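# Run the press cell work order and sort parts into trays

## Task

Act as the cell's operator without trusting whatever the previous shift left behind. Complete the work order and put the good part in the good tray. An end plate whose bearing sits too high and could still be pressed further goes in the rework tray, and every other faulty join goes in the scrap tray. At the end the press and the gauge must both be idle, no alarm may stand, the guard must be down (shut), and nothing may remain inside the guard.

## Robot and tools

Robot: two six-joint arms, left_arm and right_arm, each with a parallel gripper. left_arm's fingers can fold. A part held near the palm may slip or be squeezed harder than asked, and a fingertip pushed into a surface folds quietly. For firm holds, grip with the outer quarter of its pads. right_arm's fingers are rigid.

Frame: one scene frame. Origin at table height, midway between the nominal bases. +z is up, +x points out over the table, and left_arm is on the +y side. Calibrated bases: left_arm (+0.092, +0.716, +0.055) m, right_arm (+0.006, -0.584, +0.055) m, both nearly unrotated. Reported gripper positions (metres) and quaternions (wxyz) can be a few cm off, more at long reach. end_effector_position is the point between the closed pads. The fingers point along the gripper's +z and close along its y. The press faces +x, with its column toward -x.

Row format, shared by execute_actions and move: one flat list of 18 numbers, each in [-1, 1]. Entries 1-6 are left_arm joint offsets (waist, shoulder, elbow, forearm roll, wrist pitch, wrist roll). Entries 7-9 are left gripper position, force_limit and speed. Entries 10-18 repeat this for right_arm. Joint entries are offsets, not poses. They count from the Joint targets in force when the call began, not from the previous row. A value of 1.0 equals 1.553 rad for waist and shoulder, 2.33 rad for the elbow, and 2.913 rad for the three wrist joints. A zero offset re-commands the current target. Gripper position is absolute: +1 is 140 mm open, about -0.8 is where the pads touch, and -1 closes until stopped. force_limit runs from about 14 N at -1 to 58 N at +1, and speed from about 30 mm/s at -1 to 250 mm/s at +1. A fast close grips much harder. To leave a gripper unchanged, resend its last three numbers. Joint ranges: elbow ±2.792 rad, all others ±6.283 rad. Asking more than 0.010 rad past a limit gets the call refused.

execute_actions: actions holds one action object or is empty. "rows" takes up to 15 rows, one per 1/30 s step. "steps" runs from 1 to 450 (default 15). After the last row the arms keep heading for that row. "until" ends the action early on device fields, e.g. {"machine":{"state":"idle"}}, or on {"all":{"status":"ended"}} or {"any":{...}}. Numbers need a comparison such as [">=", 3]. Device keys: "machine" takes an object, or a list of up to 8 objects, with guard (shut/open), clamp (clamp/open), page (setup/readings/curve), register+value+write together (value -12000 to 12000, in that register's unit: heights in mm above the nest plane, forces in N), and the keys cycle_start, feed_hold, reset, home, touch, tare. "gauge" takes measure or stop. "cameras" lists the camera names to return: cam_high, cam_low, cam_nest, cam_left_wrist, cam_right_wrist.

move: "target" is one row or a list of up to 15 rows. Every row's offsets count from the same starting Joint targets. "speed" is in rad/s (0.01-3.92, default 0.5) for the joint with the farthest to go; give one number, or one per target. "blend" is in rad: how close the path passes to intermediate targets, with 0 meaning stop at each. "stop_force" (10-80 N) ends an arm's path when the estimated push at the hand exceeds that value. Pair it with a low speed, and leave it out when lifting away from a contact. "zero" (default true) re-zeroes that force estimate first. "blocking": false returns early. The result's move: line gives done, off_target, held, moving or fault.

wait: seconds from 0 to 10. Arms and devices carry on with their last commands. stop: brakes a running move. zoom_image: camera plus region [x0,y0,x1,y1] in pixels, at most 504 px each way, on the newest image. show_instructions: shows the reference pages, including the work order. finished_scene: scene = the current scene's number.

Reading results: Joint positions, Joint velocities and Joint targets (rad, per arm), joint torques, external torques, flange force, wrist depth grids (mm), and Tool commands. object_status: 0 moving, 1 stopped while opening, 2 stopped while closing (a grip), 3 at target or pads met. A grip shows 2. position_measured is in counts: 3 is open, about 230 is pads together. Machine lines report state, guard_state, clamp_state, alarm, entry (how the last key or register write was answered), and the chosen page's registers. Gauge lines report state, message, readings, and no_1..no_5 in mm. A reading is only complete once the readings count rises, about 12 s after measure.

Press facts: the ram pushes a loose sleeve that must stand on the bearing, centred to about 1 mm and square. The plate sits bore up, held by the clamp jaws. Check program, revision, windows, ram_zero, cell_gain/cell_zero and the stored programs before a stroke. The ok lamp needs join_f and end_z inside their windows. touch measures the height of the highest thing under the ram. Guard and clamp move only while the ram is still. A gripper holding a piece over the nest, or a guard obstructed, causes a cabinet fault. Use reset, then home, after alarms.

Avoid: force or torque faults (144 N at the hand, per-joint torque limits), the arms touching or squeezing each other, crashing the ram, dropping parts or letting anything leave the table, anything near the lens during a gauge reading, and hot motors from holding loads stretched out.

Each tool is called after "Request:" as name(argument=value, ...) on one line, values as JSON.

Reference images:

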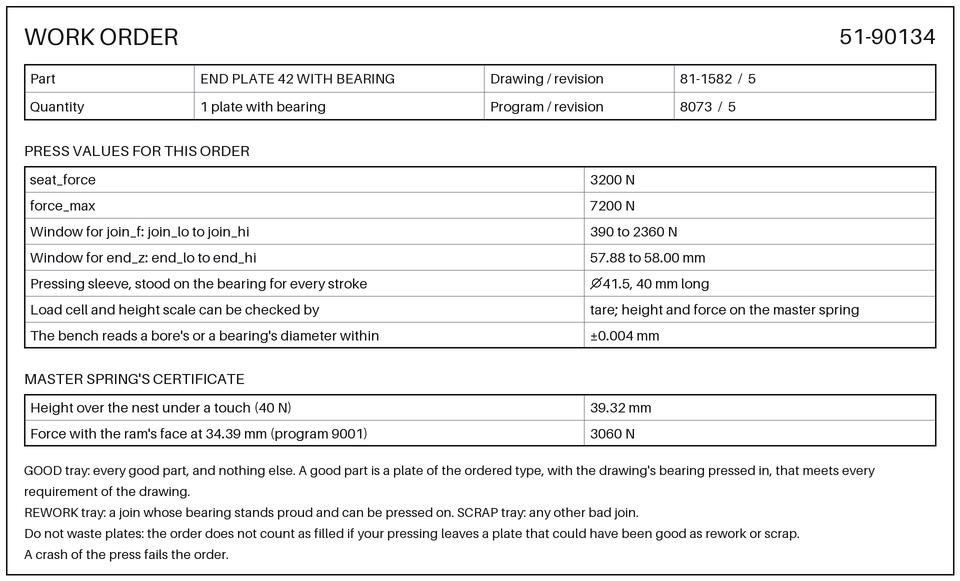

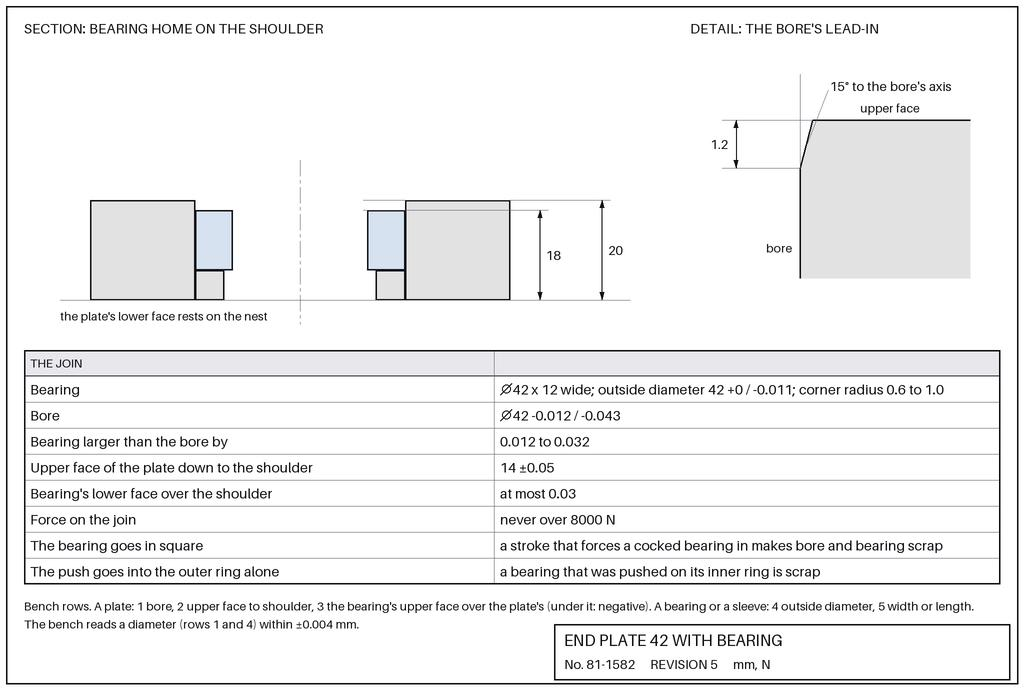

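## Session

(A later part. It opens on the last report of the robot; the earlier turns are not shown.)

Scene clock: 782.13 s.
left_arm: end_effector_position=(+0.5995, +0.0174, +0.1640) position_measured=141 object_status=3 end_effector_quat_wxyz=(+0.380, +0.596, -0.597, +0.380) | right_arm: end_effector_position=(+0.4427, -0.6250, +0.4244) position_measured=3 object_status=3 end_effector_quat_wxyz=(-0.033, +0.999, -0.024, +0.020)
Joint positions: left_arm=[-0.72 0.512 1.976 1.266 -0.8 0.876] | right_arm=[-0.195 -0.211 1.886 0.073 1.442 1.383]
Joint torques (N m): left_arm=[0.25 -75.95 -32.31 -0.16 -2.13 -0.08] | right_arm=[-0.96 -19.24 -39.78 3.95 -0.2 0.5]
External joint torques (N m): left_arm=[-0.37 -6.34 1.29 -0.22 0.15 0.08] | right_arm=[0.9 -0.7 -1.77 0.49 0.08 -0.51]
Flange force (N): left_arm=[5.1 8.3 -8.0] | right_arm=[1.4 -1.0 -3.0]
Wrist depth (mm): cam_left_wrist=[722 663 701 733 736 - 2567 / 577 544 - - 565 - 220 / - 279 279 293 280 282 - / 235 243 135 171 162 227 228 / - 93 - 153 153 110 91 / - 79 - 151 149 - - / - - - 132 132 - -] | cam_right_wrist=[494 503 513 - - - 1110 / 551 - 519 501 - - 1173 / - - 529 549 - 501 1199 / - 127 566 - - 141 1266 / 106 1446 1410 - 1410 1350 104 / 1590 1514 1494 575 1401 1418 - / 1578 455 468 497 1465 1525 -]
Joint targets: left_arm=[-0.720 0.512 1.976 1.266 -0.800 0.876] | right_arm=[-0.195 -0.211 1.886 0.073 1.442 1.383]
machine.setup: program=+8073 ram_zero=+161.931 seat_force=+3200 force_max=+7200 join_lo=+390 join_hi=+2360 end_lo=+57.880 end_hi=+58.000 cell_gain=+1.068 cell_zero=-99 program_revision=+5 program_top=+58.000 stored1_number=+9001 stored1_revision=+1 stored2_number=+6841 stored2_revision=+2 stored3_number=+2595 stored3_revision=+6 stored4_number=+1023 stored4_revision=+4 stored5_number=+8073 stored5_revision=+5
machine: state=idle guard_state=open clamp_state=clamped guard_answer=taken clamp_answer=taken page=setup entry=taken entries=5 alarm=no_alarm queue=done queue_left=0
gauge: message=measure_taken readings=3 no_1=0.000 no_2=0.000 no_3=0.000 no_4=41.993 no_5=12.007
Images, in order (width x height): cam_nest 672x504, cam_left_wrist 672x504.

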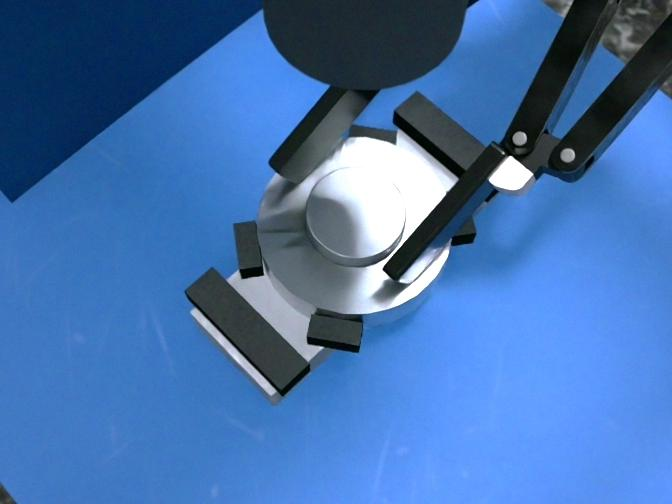

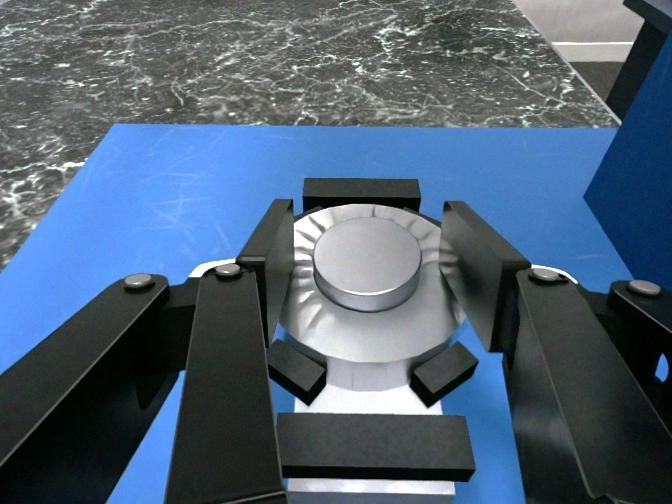

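Request:
move(target=[[0,-0.0225,-0.0043,0.0137,0.0045,-0.0203,-0.1,-1,1,0,0,0,0,0,0,1,1,1],[0.1831,-0.1619,0.0638,0.1104,-0.0574,-0.0561,-0.1,-1,1,0,0,0,0,0,0,1,1,1],[0.2704,-0.2653,0.182,-0.4346,0.0858,0.2386,-0.1,-1,1,0,0,0,0,0,0,1,1,1]], speed=[0.05,0.5,0.7], blend=[0.02,0.05,0], cameras=["cam_nest","cam_left_wrist"])

Request:
zoom_image(camera="cam_nest", region=[275, 130, 445, 300])

Request:
move(target=[0.155,0.2717,-0.0834,0.2458,-0.0849,-0.1016,0.1,0,-1,0,0,0,0,0,0,1,1,1], speed=0.5, cameras=["cam_left_wrist"])

Scene clock: 812.80 s.
left_arm: end_effector_position=(+0.7764, +0.5425, +0.2538) position_measured=141 object_status=3 end_effector_quat_wxyz=(+0.083, +0.819, -0.122, +0.555) | right_arm: end_effector_position=(+0.4427, -0.6250, +0.4244) position_measured=3 object_status=3 end_effector_quat_wxyz=(-0.033, +0.999, -0.024, +0.020)
Joint positions: left_arm=[-0.3 0.1 2.4 0 -0.55 1.571] | right_arm=[-0.195 -0.211 1.886 0.073 1.442 1.383]
Joint torques (N m): left_arm=[0.25 -35.05 -29.58 2.64 -2.75 -0.06] | right_arm=[-1.64 -18.59 -39.87 3.95 -0.18 0.49]
External joint torques (N m): left_arm=[-0.25 -3.53 1.41 -0.02 0.12 0.06] | right_arm=[1.62 -1.39 -1.59 0.48 0.06 -0.49]
Flange force (N): left_arm=[2.9 1.5 -9.1] | right_arm=[0.3 -2.8 -2.7]
Wrist depth (mm): cam_left_wrist=[- 1397 1476 - - - 2090 / - 1449 1618 1687 1737 1860 2147 / - - 1749 573 637 691 651 / - - 133 520 163 117 - / - 93 - 434 - 110 91 / - 79 - - 327 - - / - - - - 313 - -] | cam_right_wrist=[- - - - - 509 1110 / - - - - 526 505 1186 / - - - 558 527 543 1231 / - 137 - - - 150 1303 / 106 1401 1410 - 1446 1367 104 / 106 1535 1601 588 1401 1514 - / 1636 453 464 497 1535 1546 -]
Joint targets: left_arm=[-0.300 0.100 2.400 0.000 -0.550 1.571] | right_arm=[-0.195 -0.211 1.886 0.073 1.442 1.383]
machine.setup: program=+8073 ram_zero=+161.931 seat_force=+3200 force_max=+7200 join_lo=+390 join_hi=+2360 end_lo=+57.880 end_hi=+58.000 cell_gain=+1.068 cell_zero=-99 program_revision=+5 program_top=+58.000 stored1_number=+9001 stored1_revision=+1 stored2_number=+6841 stored2_revision=+2 stored3_number=+2595 stored3_revision=+6 stored4_number=+1023 stored4_revision=+4 stored5_number=+8073 stored5_revision=+5
machine: state=idle guard_state=open clamp_state=clamped guard_answer=taken clamp_answer=taken page=setup entry=taken entries=5 alarm=no_alarm queue=done queue_left=0
gauge: message=measure_taken readings=3 no_1=0.000 no_2=0.000 no_3=0.000 no_4=41.993 no_5=12.007
move: done
Images, in order (width x height): cam_nest 672x504, cam_left_wrist 672x504.

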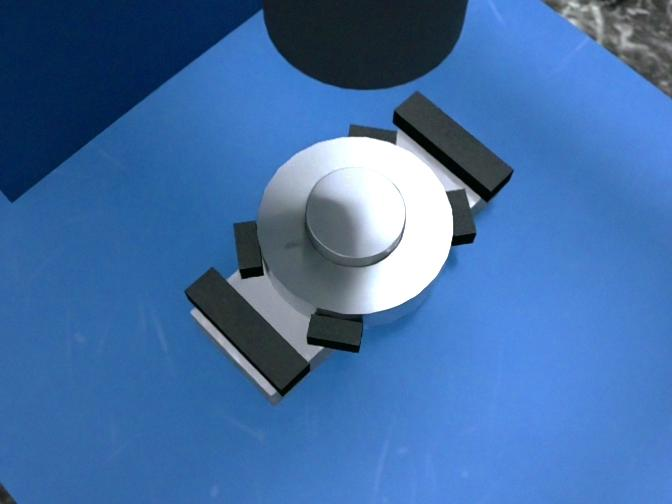

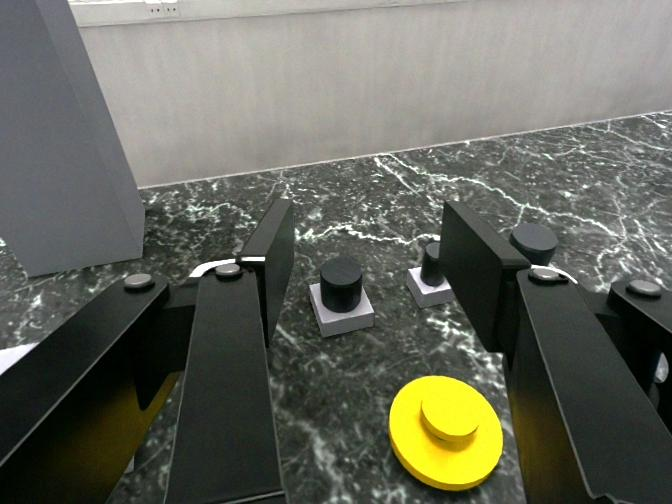

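Scaled by 2.965 from the camera's 672x504 image, which has a finer 960x720 frame.

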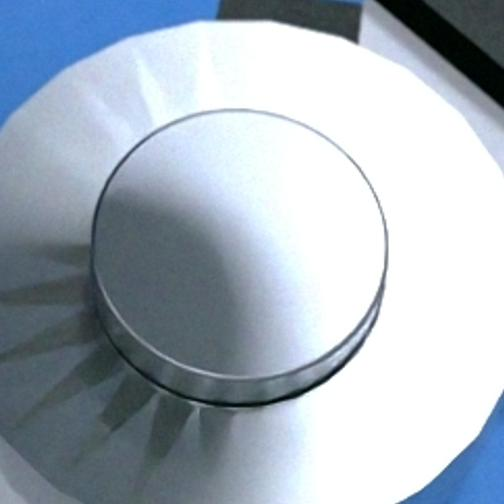

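Scene clock: 814.67 s.
left_arm: end_effector_position=(+0.8755, +0.5501, +0.0929) position_measured=117 object_status=3 end_effector_quat_wxyz=(+0.159, +0.806, -0.249, +0.513) | right_arm: end_effector_position=(+0.4427, -0.6250, +0.4244) position_measured=3 object_status=3 end_effector_quat_wxyz=(-0.033, +0.999, -0.024, +0.020)
Joint positions: left_arm=[-0.059 0.522 2.205 0.716 -0.797 1.275] | right_arm=[-0.195 -0.211 1.886 0.073 1.442 1.383]
Joint torques (N m): left_arm=[0.23 -68.42 -23.64 0.93 -2.58 -0.04] | right_arm=[-0.63 -19.17 -39.58 3.9 -0.17 0.52]
External joint torques (N m): left_arm=[-0.32 -5.97 1.7 -0.13 0.13 0.04] | right_arm=[0.6 -0.87 -1.95 0.53 0.05 -0.52]
Flange force (N): left_arm=[7.1 5.5 -10.1] | right_arm=[1.2 -0.3 -3.4]
Wrist depth (mm): cam_left_wrist=[- - 1803 1629 524 530 454 / - 389 390 - 409 353 317 / - 346 342 236 303 332 333 / - - 133 251 262 118 - / - 91 - 235 235 105 75 / - - - - - - - / - - - - - - -] | cam_right_wrist=[- - - - - 485 1121 / - - - 513 - - 1155 / - - - - - - 1259 / - 128 - - 560 150 1238 / 106 1410 1446 - 1392 1401 104 / 1546 1514 1437 - 1455 1465 - / 1601 454 466 495 1556 1535 -]
Joint targets: left_arm=[-0.059 0.522 2.205 0.716 -0.797 1.275] | right_arm=[-0.195 -0.211 1.886 0.073 1.442 1.383]
machine.setup: program=+8073 ram_zero=+161.931 seat_force=+3200 force_max=+7200 join_lo=+390 join_hi=+2360 end_lo=+57.880 end_hi=+58.000 cell_gain=+1.068 cell_zero=-99 program_revision=+5 program_top=+58.000 stored1_number=+9001 stored1_revision=+1 stored2_number=+6841 stored2_revision=+2 stored3_number=+2595 stored3_revision=+6 stored4_number=+1023 stored4_revision=+4 stored5_number=+8073 stored5_revision=+5
machine: state=idle guard_state=open clamp_state=clamped guard_answer=taken clamp_answer=taken page=setup entry=taken entries=5 alarm=no_alarm queue=done queue_left=0
gauge: message=measure_taken readings=3 no_1=0.000 no_2=0.000 no_3=0.000 no_4=41.993 no_5=12.007
move: done
Images, in order (width x height): cam_left_wrist 672x504.

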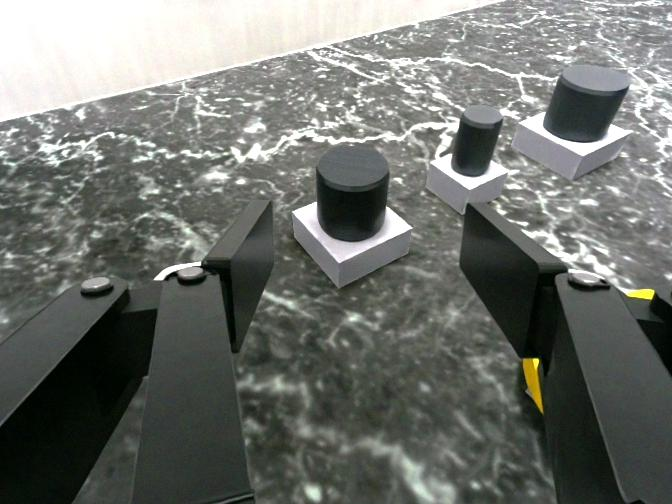

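Request:
move(target=[-0.0333,0.0622,-0.0456,-0.0211,0.0071,0.0057,0.1,0,-1,0,0,0,0,0,0,1,1,1], speed=0.15, cameras=["cam_left_wrist"])

Scene clock: 823.10 s.
left_arm: end_effector_position=(+0.9306, +0.5172, +0.0630) position_measured=117 object_status=3 end_effector_quat_wxyz=(+0.158, +0.806, -0.248, +0.514) | right_arm: end_effector_position=(+0.4427, -0.6250, +0.4244) position_measured=3 object_status=3 end_effector_quat_wxyz=(-0.033, +0.999, -0.024, +0.020)
Joint positions: left_arm=[-0.111 0.619 2.099 0.655 -0.776 1.292] | right_arm=[-0.195 -0.211 1.886 0.073 1.442 1.383]
Joint torques (N m): left_arm=[0.17 -77.62 -24 1.11 -2.56 -0.15] | right_arm=[-0.9 -19.14 -39.83 3.92 -0.22 0.49]
External joint torques (N m): left_arm=[-0.19 -5.64 1.89 -0.19 0.11 0.15] | right_arm=[0.86 -0.79 -1.61 0.51 0.1 -0.49]
Flange force (N): left_arm=[5.7 5.1 -10.0] | right_arm=[1.0 -0.9 -2.8]
Wrist depth (mm): cam_left_wrist=[- - - - 459 482 439 / - - 358 - - - 253 / 292 - - 176 - 221 276 / - 232 132 176 169 118 225 / - 91 - 182 - 105 75 / - - - 173 168 - - / - - - - 156 - -] | cam_right_wrist=[503 491 - - - - 1138 / - - - - - - 1126 / - - - 570 - - 1225 / - 147 - - - 141 1259 / 106 1455 1410 - 1418 1342 104 / 106 1484 1546 578 1514 1446 - / - 456 468 495 1525 1504 -]
Joint targets: left_arm=[-0.111 0.619 2.099 0.655 -0.776 1.292] | right_arm=[-0.195 -0.211 1.886 0.073 1.442 1.383]
machine.setup: program=+8073 ram_zero=+161.931 seat_force=+3200 force_max=+7200 join_lo=+390 join_hi=+2360 end_lo=+57.880 end_hi=+58.000 cell_gain=+1.068 cell_zero=-99 program_revision=+5 program_top=+58.000 stored1_number=+9001 stored1_revision=+1 stored2_number=+6841 stored2_revision=+2 stored3_number=+2595 stored3_revision=+6 stored4_number=+1023 stored4_revision=+4 stored5_number=+8073 stored5_revision=+5
machine: state=idle guard_state=open clamp_state=clamped guard_answer=taken clamp_answer=taken page=setup entry=taken entries=5 alarm=no_alarm queue=done queue_left=0
gauge: message=measure_taken readings=3 no_1=0.000 no_2=0.000 no_3=0.000 no_4=41.993 no_5=12.007
move: done
Images, in order (width x height): cam_left_wrist 672x504.

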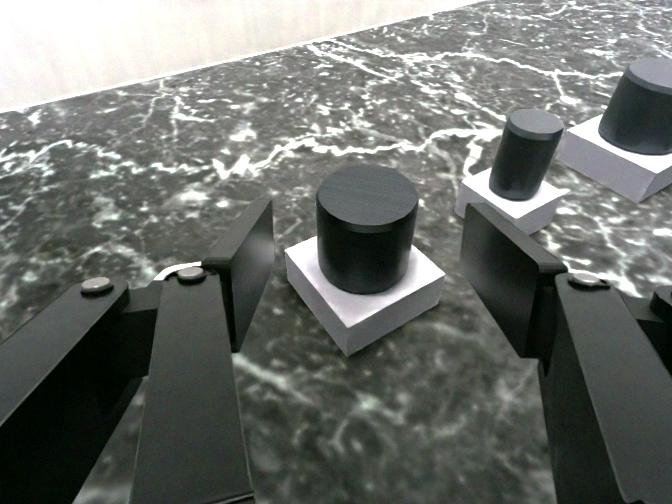

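Request:
move(target=[-0.0143,0.0267,-0.0195,-0.0091,0.003,0.0025,0.1,0,-1,0,0,0,0,0,0,1,1,1], speed=0.1, cameras=["cam_left_wrist"])

Request:
execute_actions(actions=[{"rows":[[0,0,0,0,0,0,-1,0,-1,0,0,0,0,0,0,1,1,1]],"steps":80}], cameras=["cam_left_wrist"])

Scene clock: 827.37 s.
left_arm: end_effector_position=(+0.9525, +0.5014, +0.0486) position_measured=117 object_status=3 end_effector_quat_wxyz=(+0.158, +0.806, -0.248, +0.514) | right_arm: end_effector_position=(+0.4427, -0.6250, +0.4244) position_measured=3 object_status=3 end_effector_quat_wxyz=(-0.033, +0.999, -0.024, +0.020)
Joint positions: left_arm=[-0.133 0.66 2.054 0.628 -0.768 1.299] | right_arm=[-0.195 -0.211 1.886 0.073 1.442 1.383]
Joint torques (N m): left_arm=[-0.24 -79.35 -23.8 1.15 -2.54 -0.08] | right_arm=[-1.37 -18.67 -39.72 3.94 -0.14 0.52]
External joint torques (N m): left_arm=[0.18 -7.5 1.34 -0.15 0.06 0.08] | right_arm=[1.33 -1.29 -1.78 0.49 0.02 -0.52]
Flange force (N): left_arm=[8.1 4.3 -11.8] | right_arm=[0.6 -2.0 -3.0]
Wrist depth (mm): cam_left_wrist=[1130 - - - - 417 414 / 332 321 - 334 330 318 232 / 245 - 249 146 - 193 239 / 220 203 133 136 138 118 210 / - 91 115 153 163 105 75 / - - 156 160 - - - / - - - - - - -] | cam_right_wrist=[- - - 494 - - 1126 / 543 531 525 - - - 1186 / - - 545 541 - - 1218 / - 137 588 584 - 149 1266 / 106 1437 1465 798 1334 149 104 / 1601 1556 1504 575 1474 1446 - / 1601 458 464 495 606 1535 -]
Joint targets: left_arm=[-0.133 0.660 2.054 0.628 -0.768 1.299] | right_arm=[-0.195 -0.211 1.886 0.073 1.442 1.383]
machine.setup: program=+8073 ram_zero=+161.931 seat_force=+3200 force_max=+7200 join_lo=+390 join_hi=+2360 end_lo=+57.880 end_hi=+58.000 cell_gain=+1.068 cell_zero=-99 program_revision=+5 program_top=+58.000 stored1_number=+9001 stored1_revision=+1 stored2_number=+6841 stored2_revision=+2 stored3_number=+2595 stored3_revision=+6 stored4_number=+1023 stored4_revision=+4 stored5_number=+8073 stored5_revision=+5
machine: state=idle guard_state=open clamp_state=clamped guard_answer=taken clamp_answer=taken page=setup entry=taken entries=5 alarm=no_alarm queue=done queue_left=0
gauge: message=measure_taken readings=3 no_1=0.000 no_2=0.000 no_3=0.000 no_4=41.993 no_5=12.007
move: done
Images, in order (width x height): cam_left_wrist 672x504.

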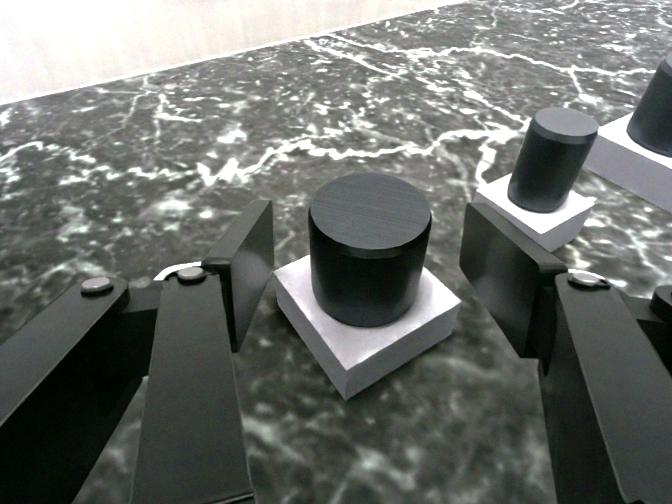

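Scene clock: 830.23 s.
left_arm: end_effector_position=(+0.9525, +0.5014, +0.0485) position_measured=170 object_status=2 end_effector_quat_wxyz=(+0.158, +0.806, -0.248, +0.514) | right_arm: end_effector_position=(+0.4427, -0.6250, +0.4244) position_measured=3 object_status=3 end_effector_quat_wxyz=(-0.033, +0.999, -0.024, +0.020)
Joint positions: left_arm=[-0.133 0.66 2.054 0.628 -0.768 1.299] | right_arm=[-0.195 -0.211 1.886 0.073 1.442 1.383]
Joint torques (N m): left_arm=[-2.2 -76.8 -24.3 1.46 -1.73 0.01] | right_arm=[-0.78 -18.91 -39.78 3.98 -0.21 0.51]
External joint torques (N m): left_arm=[2.12 -9.88 2.13 -0.47 -0.74 -0.01] | right_arm=[0.75 -1.06 -1.71 0.45 0.09 -0.52]
Flange force (N): left_arm=[8.5 3.9 -17.6] | right_arm=[0.6 -0.7 -3.1]
Wrist depth (mm): cam_left_wrist=[1169 - - - - 412 - / 317 315 - - - 321 232 / - - 256 - 264 192 239 / - - 121 135 130 208 214 / - - - 153 149 91 91 / - 76 - 158 161 - 76 / - 69 - - 144 - -] | cam_right_wrist=[- - - 485 - - 1099 / - - - 527 - - 1180 / - - - - - 558 1238 / - 128 - - - 149 1296 / 106 1437 1418 - 1410 1375 104 / - 1484 1567 584 1428 1494 - / - 453 474 501 1578 1535 -]
Joint targets: left_arm=[-0.133 0.660 2.054 0.628 -0.768 1.299] | right_arm=[-0.195 -0.211 1.886 0.073 1.442 1.383]
machine.setup: program=+8073 ram_zero=+161.931 seat_force=+3200 force_max=+7200 join_lo=+390 join_hi=+2360 end_lo=+57.880 end_hi=+58.000 cell_gain=+1.068 cell_zero=-99 program_revision=+5 program_top=+58.000 stored1_number=+9001 stored1_revision=+1 stored2_number=+6841 stored2_revision=+2 stored3_number=+2595 stored3_revision=+6 stored4_number=+1023 stored4_revision=+4 stored5_number=+8073 stored5_revision=+5
machine: state=idle guard_state=open clamp_state=clamped guard_answer=taken clamp_answer=taken page=setup entry=taken entries=5 alarm=no_alarm queue=done queue_left=0
gauge: message=measure_taken readings=3 no_1=0.000 no_2=0.000 no_3=0.000 no_4=41.993 no_5=12.007
Images, in order (width x height): cam_left_wrist 672x504.

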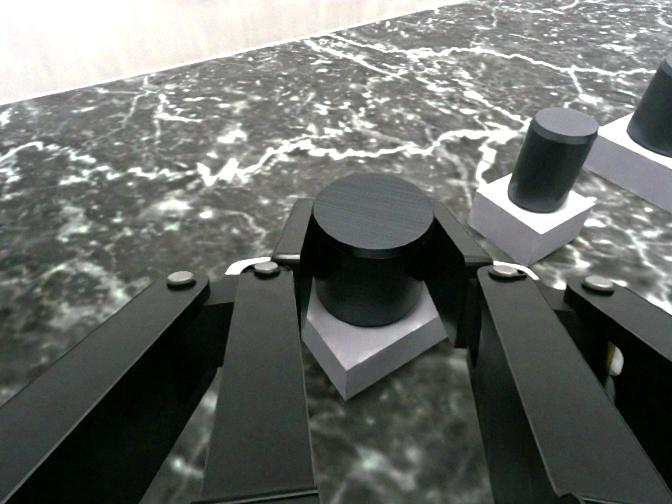

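Request:
move(target=[[0.0477,-0.0889,0.0652,0.0302,-0.01,-0.0082,-1,0,-1,0,0,0,0,0,0,1,1,1],[-0.0957,-0.0778,0.0248,-0.6106,-0.0346,0.2633,-1,0,-1,0,0,0,0,0,0,1,1,1],[-0.0957,-0.0341,0.0259,-0.5925,-0.0451,0.2348,-1,0,-1,0,0,0,0,0,0,1,1,1]], speed=[0.15,0.5,0.15], blend=[0.02,0.02,0])

Request:
move(target=[0,0.0381,-0.0008,0.0133,-0.0094,-0.0219,-1,0,-1,0,0,0,0,0,0,1,1,1], speed=0.03, stop_force=12, cameras=["cam_left_wrist"])

Request:
execute_actions(actions=[{"rows":[[0,0,0,0,0,0,0.0,0,-1,0,0,0,0,0,0,1,1,1]],"steps":30}])

Request:
move(target=[[-0.1048,-0.0903,0.0560,-0.0598,-0.0183,0.0139,0.0,0,-1,0,0,0,0,0,0,1,1,1],[-0.31,-0.2312,0.1039,-0.1847,-0.0608,0.0642,0.0,0,-1,0,0,0,0,0,0,1,1,1]], speed=[0.4,0.7], blend=[0.03,0])

Request:
execute_actions(actions=[{"gauge":{"measure":true},"steps":420,"until":{"gauge":{"readings":["=",4]}}}], cameras=["cam_left_wrist"])

Scene clock: 845.90 s.
left_arm: end_effector_position=(+0.9095, +0.7588, +0.0660) position_measured=170 object_status=2 end_effector_quat_wxyz=(-0.158, +0.806, +0.249, +0.513) | right_arm: end_effector_position=(+0.4427, -0.6250, +0.4244) position_measured=3 object_status=3 end_effector_quat_wxyz=(-0.033, +0.999, -0.024, +0.020)
Joint positions: left_arm=[-0.282 0.607 2.114 -1.098 -0.899 1.983] | right_arm=[-0.195 -0.211 1.886 0.073 1.442 1.383]
Joint torques (N m): left_arm=[0.11 -73.37 -19.08 2.16 -3.77 0.03] | right_arm=[-0.66 -19.21 -39.71 3.87 -0.16 0.51]
External joint torques (N m): left_arm=[-0.17 -2.08 3.7 -0.55 1.42 -0.03] | right_arm=[0.62 -0.83 -1.91 0.57 0.03 -0.51]
Flange force (N): left_arm=[2.5 -5.3 -7.3] | right_arm=[1.2 -0.3 -3.2]
Wrist depth (mm): cam_left_wrist=[1724 - - - - 260 - / 1737 1920 188 209 - 279 - / 151 157 181 151 - 285 274 / 164 153 182 135 130 237 - / - - - 165 166 91 91 / - 76 - 153 153 - 76 / - 69 - 139 134 - -] | cam_right_wrist=[505 - 486 - 476 - 1121 / - - 540 - - - 1155 / - - 555 - - - 1225 / - 137 - - - 141 1245 / 106 1446 1514 - 1375 1318 104 / 1567 1546 1465 576 - 1383 - / 1660 453 469 495 1535 1546 -]
Joint targets: left_arm=[-0.282 0.608 2.114 -1.098 -0.899 1.983] | right_arm=[-0.195 -0.211 1.886 0.073 1.442 1.383]
machine.setup: program=+8073 ram_zero=+161.931 seat_force=+3200 force_max=+7200 join_lo=+390 join_hi=+2360 end_lo=+57.880 end_hi=+58.000 cell_gain=+1.068 cell_zero=-99 program_revision=+5 program_top=+58.000 stored1_number=+9001 stored1_revision=+1 stored2_number=+6841 stored2_revision=+2 stored3_number=+2595 stored3_revision=+6 stored4_number=+1023 stored4_revision=+4 stored5_number=+8073 stored5_revision=+5
machine: state=idle guard_state=open clamp_state=clamped guard_answer=taken clamp_answer=taken page=setup entry=taken entries=5 alarm=no_alarm queue=done queue_left=0
gauge: message=measure_taken readings=3 no_1=0.000 no_2=0.000 no_3=0.000 no_4=41.993 no_5=12.007
move: done

Scene clock: 847.73 s.
left_arm: end_effector_position=(+0.9098, +0.7589, +0.0510) position_measured=170 object_status=2 end_effector_quat_wxyz=(-0.159, +0.806, +0.249, +0.514) | right_arm: end_effector_position=(+0.4427, -0.6250, +0.4244) position_measured=3 object_status=3 end_effector_quat_wxyz=(-0.033, +0.999, -0.024, +0.020)
Joint positions: left_arm=[-0.282 0.634 2.113 -1.08 -0.912 1.954] | right_arm=[-0.195 -0.211 1.886 0.073 1.442 1.383]
Joint torques (N m): left_arm=[-2.06 -58.15 -13.65 1.66 3.17 -0.1] | right_arm=[-0.98 -18.74 -39.66 3.99 -0.19 0.49]
External joint torques (N m): left_arm=[2.01 -18.62 -0.76 -0.11 -5.56 0.1] | right_arm=[0.93 -1.3 -1.99 0.46 0.07 -0.49]
Flange force (N): left_arm=[21.2 -11.0 -21.2] | right_arm=[0.7 -1.2 -3.5]
Wrist depth (mm): cam_left_wrist=[- - - 409 - - 239 / 149 157 167 212 - - 293 / 131 144 181 152 149 - - / 160 152 178 135 130 183 - / - - - 149 149 91 91 / - 76 - 138 138 - 76 / - 69 - 123 123 - -] | cam_right_wrist=[- - 495 - 501 495 1019 / - - - 522 - 503 1132 / - - - - - - 1231 / - 128 - 559 562 141 1259 / 106 1392 1437 - 1383 1367 105 / 1556 1525 1494 572 1465 1484 - / 1567 452 469 495 1525 1556 -]
Joint targets: left_arm=[-0.282 0.634 2.113 -1.080 -0.912 1.954] | right_arm=[-0.195 -0.211 1.886 0.073 1.442 1.383]
machine.setup: program=+8073 ram_zero=+161.931 seat_force=+3200 force_max=+7200 join_lo=+390 join_hi=+2360 end_lo=+57.880 end_hi=+58.000 cell_gain=+1.068 cell_zero=-99 program_revision=+5 program_top=+58.000 stored1_number=+9001 stored1_revision=+1 stored2_number=+6841 stored2_revision=+2 stored3_number=+2595 stored3_revision=+6 stored4_number=+1023 stored4_revision=+4 stored5_number=+8073 stored5_revision=+5
machine: state=idle guard_state=open clamp_state=clamped guard_answer=taken clamp_answer=taken page=setup entry=taken entries=5 alarm=no_alarm queue=done queue_left=0
gauge: message=measure_taken readings=3 no_1=0.000 no_2=0.000 no_3=0.000 no_4=41.993 no_5=12.007
move: contact (left_arm); left_arm: the wrist roll is farthest, 0.035 rad from its target
Images, in order (width x height): cam_left_wrist 672x504.

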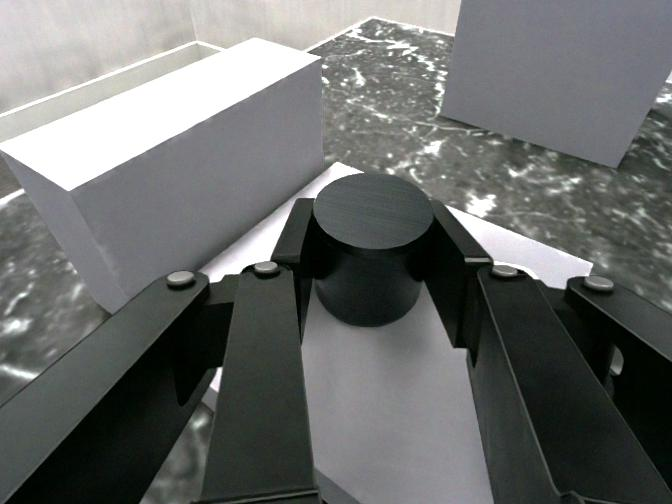

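Scene clock: 848.93 s.
left_arm: end_effector_position=(+0.9097, +0.7590, +0.0510) position_measured=129 object_status=3 end_effector_quat_wxyz=(-0.159, +0.806, +0.249, +0.514) | right_arm: end_effector_position=(+0.4427, -0.6250, +0.4244) position_measured=3 object_status=3 end_effector_quat_wxyz=(-0.033, +0.999, -0.024, +0.020)
Joint positions: left_arm=[-0.282 0.634 2.113 -1.08 -0.912 1.954] | right_arm=[-0.195 -0.211 1.886 0.073 1.442 1.383]
Joint torques (N m): left_arm=[-0.04 -71.1 -16.53 1.71 -2.46 -0.12] | right_arm=[-0.9 -19.27 -39.75 3.93 -0.17 0.51]
External joint torques (N m): left_arm=[0.07 -5.37 2.39 -0.19 0.1 0.13] | right_arm=[0.85 -0.74 -1.9 0.52 0.05 -0.51]
Flange force (N): left_arm=[6.6 -5.8 -9.5] | right_arm=[1.5 -0.8 -3.2]
Wrist depth (mm): cam_left_wrist=[- - 191 429 - - - / - 156 175 217 - - - / 131 142 180 151 143 - 251 / 160 150 164 135 142 118 224 / - 92 148 152 152 104 80 / - - 141 137 137 - - / - - - 125 122 - -] | cam_right_wrist=[- - - 491 - - 1173 / - - - - - - 1173 / - - 556 - - - 1205 / - 127 - - 578 150 1252 / 106 1418 1428 - 1514 1334 104 / 1601 1504 1474 556 1418 1455 - / 1636 452 468 499 1514 1535 -]
Joint targets: left_arm=[-0.282 0.634 2.113 -1.080 -0.912 1.954] | right_arm=[-0.195 -0.211 1.886 0.073 1.442 1.383]
machine.setup: program=+8073 ram_zero=+161.931 seat_force=+3200 force_max=+7200 join_lo=+390 join_hi=+2360 end_lo=+57.880 end_hi=+58.000 cell_gain=+1.068 cell_zero=-99 program_revision=+5 program_top=+58.000 stored1_number=+9001 stored1_revision=+1 stored2_number=+6841 stored2_revision=+2 stored3_number=+2595 stored3_revision=+6 stored4_number=+1023 stored4_revision=+4 stored5_number=+8073 stored5_revision=+5
machine: state=idle guard_state=open clamp_state=clamped guard_answer=taken clamp_answer=taken page=setup entry=taken entries=5 alarm=no_alarm queue=done queue_left=0
gauge: message=measure_taken readings=3 no_1=0.000 no_2=0.000 no_3=0.000 no_4=41.993 no_5=12.007

Scene clock: 850.33 s.
left_arm: end_effector_position=(+0.6844, +0.6060, +0.1760) position_measured=129 object_status=3 end_effector_quat_wxyz=(-0.158, +0.806, +0.249, +0.513) | right_arm: end_effector_position=(+0.4427, -0.6250, +0.4244) position_measured=3 object_status=3 end_effector_quat_wxyz=(-0.033, +0.999, -0.024, +0.020)
Joint positions: left_arm=[-0.764 0.275 2.355 -1.618 -1.089 2.141] | right_arm=[-0.195 -0.211 1.886 0.073 1.442 1.383]
Joint torques (N m): left_arm=[1.62 -42.22 -19.72 1.24 -2.21 -0.13] | right_arm=[-1.05 -18.66 -39.73 3.94 -0.2 0.51]
External joint torques (N m): left_arm=[-1.64 -3.91 2.11 -0.12 0.06 0.13] | right_arm=[1 -1.22 -1.76 0.49 0.08 -0.51]
Flange force (N): left_arm=[4.0 -6.9 -8.6] | right_arm=[0.5 -1.3 -3.1]
Wrist depth (mm): cam_left_wrist=[- - 2315 - 502 478 - / 2001 2090 1968 452 - 533 - / 1699 483 439 426 446 458 477 / - 388 134 374 159 112 366 / - 92 - 337 - 91 80 / - - - 288 - - - / - - 260 255 - - -] | cam_right_wrist=[522 496 - 488 - - 1132 / 491 532 527 514 - - 1180 / - 578 547 - 540 - 1211 / - 138 - - 570 141 1358 / 106 1383 1418 - 1392 1392 104 / - 1612 1350 585 1437 1437 - / - 452 463 498 1484 1504 -]
Joint targets: left_arm=[-0.764 0.275 2.355 -1.618 -1.089 2.141] | right_arm=[-0.195 -0.211 1.886 0.073 1.442 1.383]
machine.setup: program=+8073 ram_zero=+161.931 seat_force=+3200 force_max=+7200 join_lo=+390 join_hi=+2360 end_lo=+57.880 end_hi=+58.000 cell_gain=+1.068 cell_zero=-99 program_revision=+5 program_top=+58.000 stored1_number=+9001 stored1_revision=+1 stored2_number=+6841 stored2_revision=+2 stored3_number=+2595 stored3_revision=+6 stored4_number=+1023 stored4_revision=+4 stored5_number=+8073 stored5_revision=+5
machine: state=idle guard_state=open clamp_state=clamped guard_answer=taken clamp_answer=taken page=setup entry=taken entries=5 alarm=no_alarm queue=done queue_left=0
gauge: message=measure_taken readings=3 no_1=0.000 no_2=0.000 no_3=0.000 no_4=41.993 no_5=12.007
move: done

Scene clock: 862.53 s.
left_arm: end_effector_position=(+0.6844, +0.6060, +0.1760) position_measured=129 object_status=3 end_effector_quat_wxyz=(-0.158, +0.806, +0.249, +0.513) | right_arm: end_effector_position=(+0.4427, -0.6250, +0.4244) position_measured=3 object_status=3 end_effector_quat_wxyz=(-0.033, +0.999, -0.024, +0.020)
Joint positions: left_arm=[-0.764 0.275 2.355 -1.618 -1.089 2.141] | right_arm=[-0.195 -0.211 1.886 0.073 1.442 1.383]
Joint torques (N m): left_arm=[0.4 -42.1 -19.42 1.25 -2.21 -0.12] | right_arm=[-0.72 -19.06 -39.64 3.93 -0.11 0.51]
External joint torques (N m): left_arm=[-0.46 -4.02 1.7 -0.13 0.06 0.12] | right_arm=[0.68 -0.93 -1.93 0.51 -0.01 -0.51]
Flange force (N): left_arm=[5.6 -6.9 -6.3] | right_arm=[1.1 -0.5 -3.2]
Wrist depth (mm): cam_left_wrist=[- - 1968 - - 515 1284 / 1985 1952 1985 450 - 551 517 / 1640 1860 451 425 446 465 472 / 393 390 134 - 158 118 - / - 92 316 - 329 91 80 / - - - 294 - - - / - - 259 254 - - -] | cam_right_wrist=[- - 514 486 - - 1205 / - - 535 - 535 - 1161 / 563 - - - 549 - 1238 / 551 127 - - 594 141 1259 / 106 1437 1281 - 1375 1383 104 / 1535 1525 1465 612 1437 1455 - / 1601 456 470 497 1567 1546 -]
Joint targets: left_arm=[-0.764 0.275 2.355 -1.618 -1.089 2.141] | right_arm=[-0.195 -0.211 1.886 0.073 1.442 1.383]
Tool commands: left_gripper/position=+0.0 left_gripper/force_limit=+0.0 left_gripper/speed=-1.0 right_gripper/position=+1.0 right_gripper/force_limit=+1.0 right_gripper/speed=+1.0
machine.setup: program=+8073 ram_zero=+161.931 seat_force=+3200 force_max=+7200 join_lo=+390 join_hi=+2360 end_lo=+57.880 end_hi=+58.000 cell_gain=+1.068 cell_zero=-99 program_revision=+5 program_top=+58.000 stored1_number=+9001 stored1_revision=+1 stored2_number=+6841 stored2_revision=+2 stored3_number=+2595 stored3_revision=+6 stored4_number=+1023 stored4_revision=+4 stored5_number=+8073 stored5_revision=+5
machine: state=idle guard_state=open clamp_state=clamped guard_answer=taken clamp_answer=taken page=setup entry=taken entries=5 alarm=no_alarm queue=done queue_left=0
gauge: message=measure_taken readings=4 no_1=0.000 no_2=0.000 no_3=0.000 no_4=41.499 no_5=39.993
Images, in order (width x height): cam_left_wrist 672x504.

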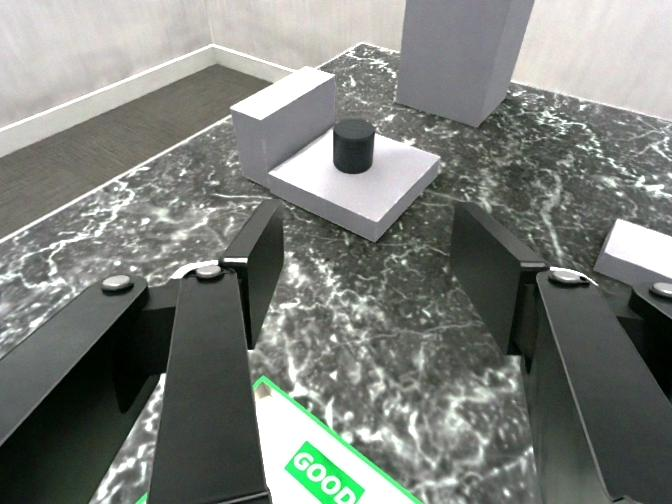

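Request:
move(target=[[0.2054,0.1408,-0.0479,0.1249,0.0425,-0.0503,0.0,0,-1,0,0,0,0,0,0,1,1,1],[0.3104,0.2312,-0.1039,0.1847,0.0608,-0.0642,0.0,0,-1,0,0,0,0,0,0,1,1,1]], speed=[0.7,0.25], blend=[0.05,0])

Request:
execute_actions(actions=[{"rows":[[0,0,0,0,0,0,-1,0,-1,0,0,0,0,0,0,1,1,1]],"steps":60}], cameras=["cam_left_wrist"])

Request:
move(target=[[0,-0.0618,-0.0009,-0.0254,0.0152,0.0391,-1,0,-1,0,0,0,0,0,0,1,1,1],[-0.0116,-0.3439,0.1232,0.3708,0.1243,-0.1315,-1,0,-1,0,0,0,0,0,0,1,1,1],[-0.099,-0.2404,0.005,0.9158,-0.0189,-0.4261,-1,0,-1,0,0,0,0,0,0,1,1,1],[-0.2854,-0.0989,-0.0659,0.8193,0.0444,-0.3918,-1,0,-1,0,0,0,0,0,0,1,1,1]], speed=[0.15,0.5,0.6,0.3], blend=[0.03,0.1,0.05,0], cameras=["cam_left_wrist","cam_nest"])

Request:
zoom_image(camera="cam_nest", region=[255, 100, 455, 300])

Scene clock: 886.90 s.
left_arm: end_effector_position=(+0.9097, +0.7594, +0.0510) position_measured=129 object_status=3 end_effector_quat_wxyz=(-0.159, +0.806, +0.249, +0.514) | right_arm: end_effector_position=(+0.4427, -0.6250, +0.4244) position_measured=3 object_status=3 end_effector_quat_wxyz=(-0.033, +0.999, -0.024, +0.020)
Joint positions: left_arm=[-0.281 0.634 2.113 -1.08 -0.912 1.954] | right_arm=[-0.195 -0.211 1.886 0.073 1.442 1.383]
Joint torques (N m): left_arm=[0.96 -71.45 -16.12 1.7 -2.43 -0.08] | right_arm=[-0.81 -18.66 -39.6 3.94 -0.18 0.5]
External joint torques (N m): left_arm=[-1.23 -5.15 1.48 -0.14 0.05 0.09] | right_arm=[0.74 -1.29 -2.1 0.52 0.05 -0.5]
Flange force (N): left_arm=[5.9 -3.1 -9.6] | right_arm=[0.8 -0.7 -3.7]
Wrist depth (mm): cam_left_wrist=[- 2338 1687 - - - - / 1574 157 172 199 - - - / 131 144 180 152 252 271 - / 161 149 163 136 142 112 210 / - 92 148 153 152 103 80 / - - 141 137 138 - - / - - - 125 122 - -] | cam_right_wrist=[- 490 - 504 - - 1110 / - 529 514 486 - - 1186 / - 573 547 - - - 1259 / - 128 - 598 - 141 1311 / 106 1446 1418 - - 1326 104 / 1601 1546 - 566 1428 1199 - / 1624 453 465 498 1578 1578 -]
Joint targets: left_arm=[-0.281 0.634 2.113 -1.080 -0.912 1.954] | right_arm=[-0.195 -0.211 1.886 0.073 1.442 1.383]
machine.setup: program=+8073 ram_zero=+161.931 seat_force=+3200 force_max=+7200 join_lo=+390 join_hi=+2360 end_lo=+57.880 end_hi=+58.000 cell_gain=+1.068 cell_zero=-99 program_revision=+5 program_top=+58.000 stored1_number=+9001 stored1_revision=+1 stored2_number=+6841 stored2_revision=+2 stored3_number=+2595 stored3_revision=+6 stored4_number=+1023 stored4_revision=+4 stored5_number=+8073 stored5_revision=+5
machine: state=idle guard_state=open clamp_state=clamped guard_answer=taken clamp_answer=taken page=setup entry=taken entries=5 alarm=no_alarm queue=done queue_left=0
gauge: message=measure_taken readings=4 no_1=0.000 no_2=0.000 no_3=0.000 no_4=41.499 no_5=39.993
move: done

Scene clock: 889.10 s.
left_arm: end_effector_position=(+0.9097, +0.7595, +0.0510) position_measured=170 object_status=2 end_effector_quat_wxyz=(-0.159, +0.806, +0.249, +0.514) | right_arm: end_effector_position=(+0.4427, -0.6250, +0.4244) position_measured=3 object_status=3 end_effector_quat_wxyz=(-0.033, +0.999, -0.024, +0.020)
Joint positions: left_arm=[-0.281 0.634 2.113 -1.08 -0.912 1.954] | right_arm=[-0.195 -0.211 1.886 0.073 1.442 1.383]
Joint torques (N m): left_arm=[0.88 -68.48 -16.4 1.58 -1.78 0] | right_arm=[-1.1 -19.15 -39.51 4.04 -0.18 0.44]
External joint torques (N m): left_arm=[-1 -8.12 2.04 -0.04 -0.6 0] | right_arm=[1.04 -0.84 -2.04 0.39 0.06 -0.45]
Flange force (N): left_arm=[8.9 -6.1 -13.6] | right_arm=[1.6 -1.5 -3.4]
Wrist depth (mm): cam_left_wrist=[- - 194 1574 - - 237 / 154 157 172 204 297 - - / 131 143 181 208 251 - 259 / 163 152 181 135 130 183 221 / - - - 149 149 91 91 / - 76 - 137 137 - 76 / - 69 - 122 122 - -] | cam_right_wrist=[- 507 498 - - - 1104 / - - - - - - 1173 / - 553 553 547 544 - 1281 / - 127 - 567 556 140 1281 / 106 147 1428 - 1401 1342 104 / - 1410 - 607 - 1437 - / 1601 453 466 498 1514 1504 -]
Joint targets: left_arm=[-0.281 0.634 2.113 -1.080 -0.912 1.954] | right_arm=[-0.195 -0.211 1.886 0.073 1.442 1.383]
machine.setup: program=+8073 ram_zero=+161.931 seat_force=+3200 force_max=+7200 join_lo=+390 join_hi=+2360 end_lo=+57.880 end_hi=+58.000 cell_gain=+1.068 cell_zero=-99 program_revision=+5 program_top=+58.000 stored1_number=+9001 stored1_revision=+1 stored2_number=+6841 stored2_revision=+2 stored3_number=+2595 stored3_revision=+6 stored4_number=+1023 stored4_revision=+4 stored5_number=+8073 stored5_revision=+5
machine: state=idle guard_state=open clamp_state=clamped guard_answer=taken clamp_answer=taken page=setup entry=taken entries=5 alarm=no_alarm queue=done queue_left=0
gauge: message=measure_taken readings=4 no_1=0.000 no_2=0.000 no_3=0.000 no_4=41.499 no_5=39.993
Images, in order (width x height): cam_left_wrist 672x504.

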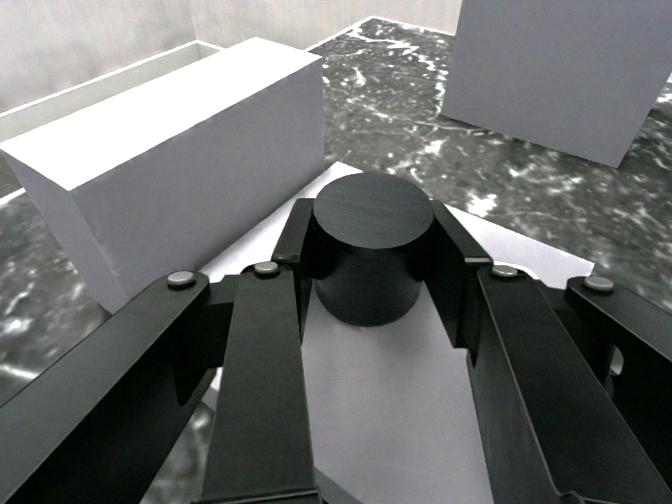

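Scene clock: 896.17 s.
left_arm: end_effector_position=(+0.6008, +0.0129, +0.1903) position_measured=170 object_status=2 end_effector_quat_wxyz=(+0.380, +0.596, -0.596, +0.380) | right_arm: end_effector_position=(+0.4427, -0.6250, +0.4244) position_measured=3 object_status=3 end_effector_quat_wxyz=(-0.033, +0.999, -0.024, +0.020)
Joint positions: left_arm=[-0.725 0.48 1.959 1.306 -0.783 0.813] | right_arm=[-0.195 -0.211 1.886 0.073 1.442 1.383]
Joint torques (N m): left_arm=[0.79 -78.76 -36.07 -0.84 -2.9 -0.1] | right_arm=[-1.34 -19.26 -39.79 3.94 -0.15 0.49]
External joint torques (N m): left_arm=[-0.83 -2.38 3.67 0.34 1.03 0.1] | right_arm=[1.3 -0.66 -1.65 0.48 0.04 -0.49]
Flange force (N): left_arm=[0.4 8.8 -5.3] | right_arm=[1.5 -1.9 -2.7]
Wrist depth (mm): cam_left_wrist=[- - - - - - 2410 / - 620 625 607 577 - 1968 / 453 319 324 146 312 313 - / 392 270 269 135 130 281 - / - - - 169 172 91 91 / - 76 - 166 165 - 76 / - 69 - 151 151 - -] | cam_right_wrist=[- 529 - - - - 1121 / - - - 513 - - 1180 / - 552 556 - 548 541 1218 / - 128 - - 548 140 1266 / 106 1383 1392 - 1410 1383 104 / - 1514 1437 565 1494 1455 - / - 454 468 498 1525 1535 -]
Joint targets: left_arm=[-0.725 0.480 1.959 1.306 -0.783 0.813] | right_arm=[-0.195 -0.211 1.886 0.073 1.442 1.383]
machine.setup: program=+8073 ram_zero=+161.931 seat_force=+3200 force_max=+7200 join_lo=+390 join_hi=+2360 end_lo=+57.880 end_hi=+58.000 cell_gain=+1.068 cell_zero=-99 program_revision=+5 program_top=+58.000 stored1_number=+9001 stored1_revision=+1 stored2_number=+6841 stored2_revision=+2 stored3_number=+2595 stored3_revision=+6 stored4_number=+1023 stored4_revision=+4 stored5_number=+8073 stored5_revision=+5
machine: state=idle guard_state=open clamp_state=clamped guard_answer=taken clamp_answer=taken page=setup entry=taken entries=5 alarm=no_alarm queue=done queue_left=0
gauge: message=measure_taken readings=4 no_1=0.000 no_2=0.000 no_3=0.000 no_4=41.499 no_5=39.993
move: done
Images, in order (width x height): cam_nest 672x504, cam_left_wrist 672x504.

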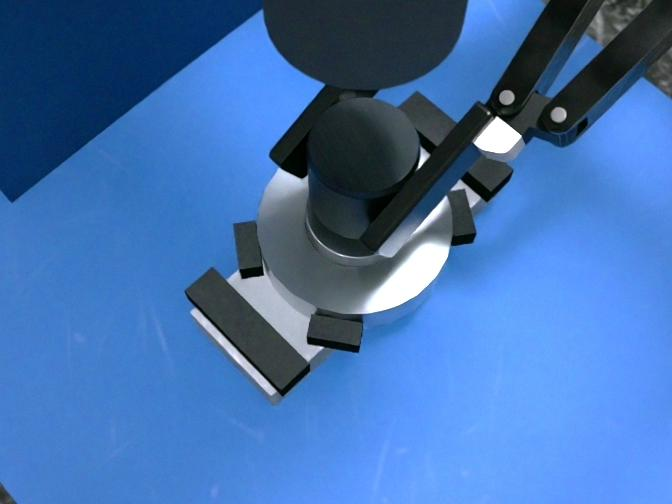

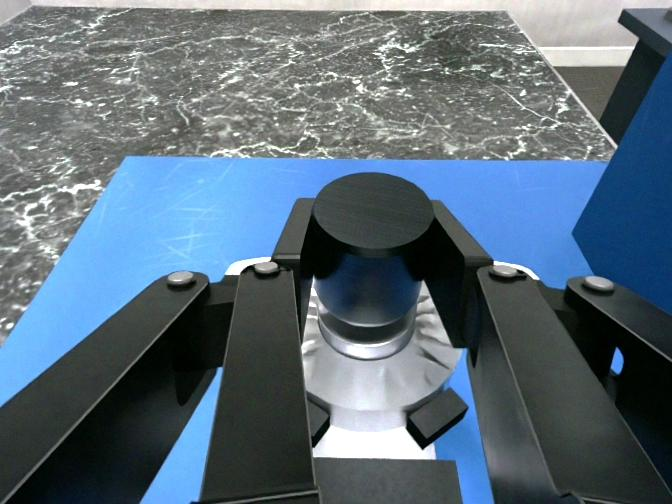

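Scaled by 2.520 from the camera's 672x504 image, which has a finer 960x720 frame.

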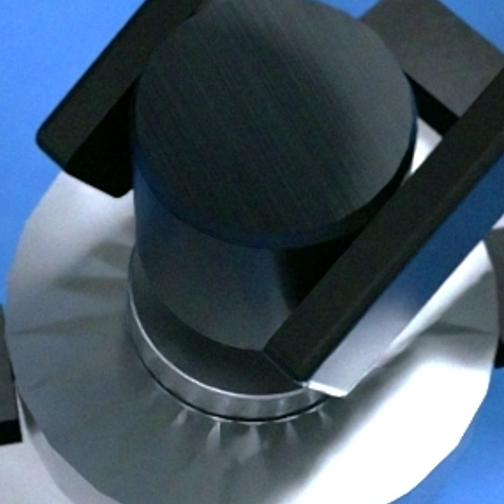

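Request:
move(target=[-0.0016,0.0079,0.0007,-0.005,-0.0013,0.0069,-1,0,-1,0,0,0,0,0,0,1,1,1], speed=0.05, cameras=["cam_left_wrist","cam_nest"])

Request:
zoom_image(camera="cam_nest", region=[255, 100, 455, 300])

Request:
zoom_image(camera="cam_left_wrist", region=[270, 230, 470, 430])

Scene clock: 906.10 s.
left_arm: end_effector_position=(+0.5998, +0.0110, +0.1819) position_measured=170 object_status=2 end_effector_quat_wxyz=(+0.380, +0.596, -0.597, +0.380) | right_arm: end_effector_position=(+0.4427, -0.6250, +0.4244) position_measured=3 object_status=3 end_effector_quat_wxyz=(-0.033, +0.999, -0.024, +0.020)
Joint positions: left_arm=[-0.727 0.493 1.961 1.292 -0.786 0.833] | right_arm=[-0.195 -0.211 1.886 0.073 1.442 1.383]
Joint torques (N m): left_arm=[0.31 -79.46 -35.75 -0.86 -2.94 0.17] | right_arm=[-1.16 -18.78 -39.65 3.92 -0.22 0.4]
External joint torques (N m): left_arm=[-0.37 -2.34 3.69 0.4 1.03 -0.17] | right_arm=[1.14 -1.24 -1.85 0.51 0.1 -0.41]
Flange force (N): left_arm=[0.9 7.8 -6.0] | right_arm=[0.7 -1.8 -3.3]
Wrist depth (mm): cam_left_wrist=[755 - - 785 - - - / 586 623 - - - 583 2001 / 469 310 310 148 282 299 241 / 260 260 259 136 128 268 220 / - - - 159 163 91 91 / - 76 - 157 157 - 76 / - 69 - 143 143 - -] | cam_right_wrist=[- - - - - - 1132 / - - - 509 - - 1167 / - 562 - - - 530 1238 / - 128 582 - - 149 1303 / 106 1401 1296 - 1446 1410 104 / 1590 1578 1525 596 1546 1437 - / 1578 453 465 496 601 1525 -]
Joint targets: left_arm=[-0.727 0.493 1.961 1.292 -0.786 0.833] | right_arm=[-0.195 -0.211 1.886 0.073 1.442 1.383]
machine.setup: program=+8073 ram_zero=+161.931 seat_force=+3200 force_max=+7200 join_lo=+390 join_hi=+2360 end_lo=+57.880 end_hi=+58.000 cell_gain=+1.068 cell_zero=-99 program_revision=+5 program_top=+58.000 stored1_number=+9001 stored1_revision=+1 stored2_number=+6841 stored2_revision=+2 stored3_number=+2595 stored3_revision=+6 stored4_number=+1023 stored4_revision=+4 stored5_number=+8073 stored5_revision=+5
machine: state=idle guard_state=open clamp_state=clamped guard_answer=taken clamp_answer=taken page=setup entry=taken entries=5 alarm=no_alarm queue=done queue_left=0
gauge: message=measure_taken readings=4 no_1=0.000 no_2=0.000 no_3=0.000 no_4=41.499 no_5=39.993
move: done
Images, in order (width x height): cam_nest 672x504, cam_left_wrist 672x504.

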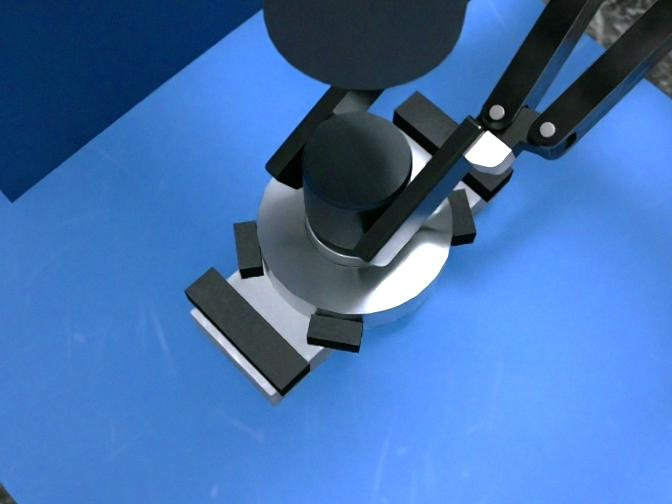

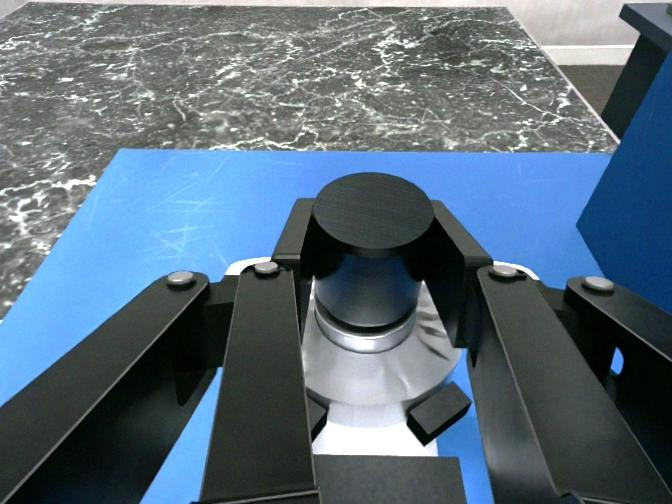

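Scaled by 2.520 from the camera's 672x504 image, which has a finer 960x720 frame.

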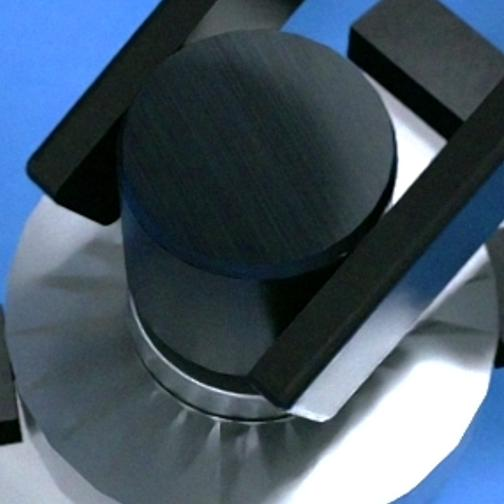

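Scaled by 2.520 from the camera's 672x504 image, which has a finer 960x720 frame.

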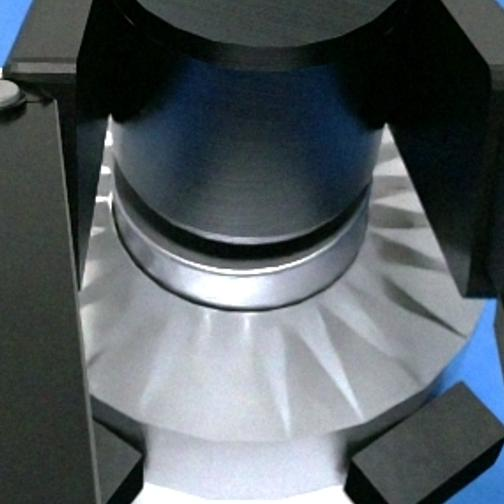

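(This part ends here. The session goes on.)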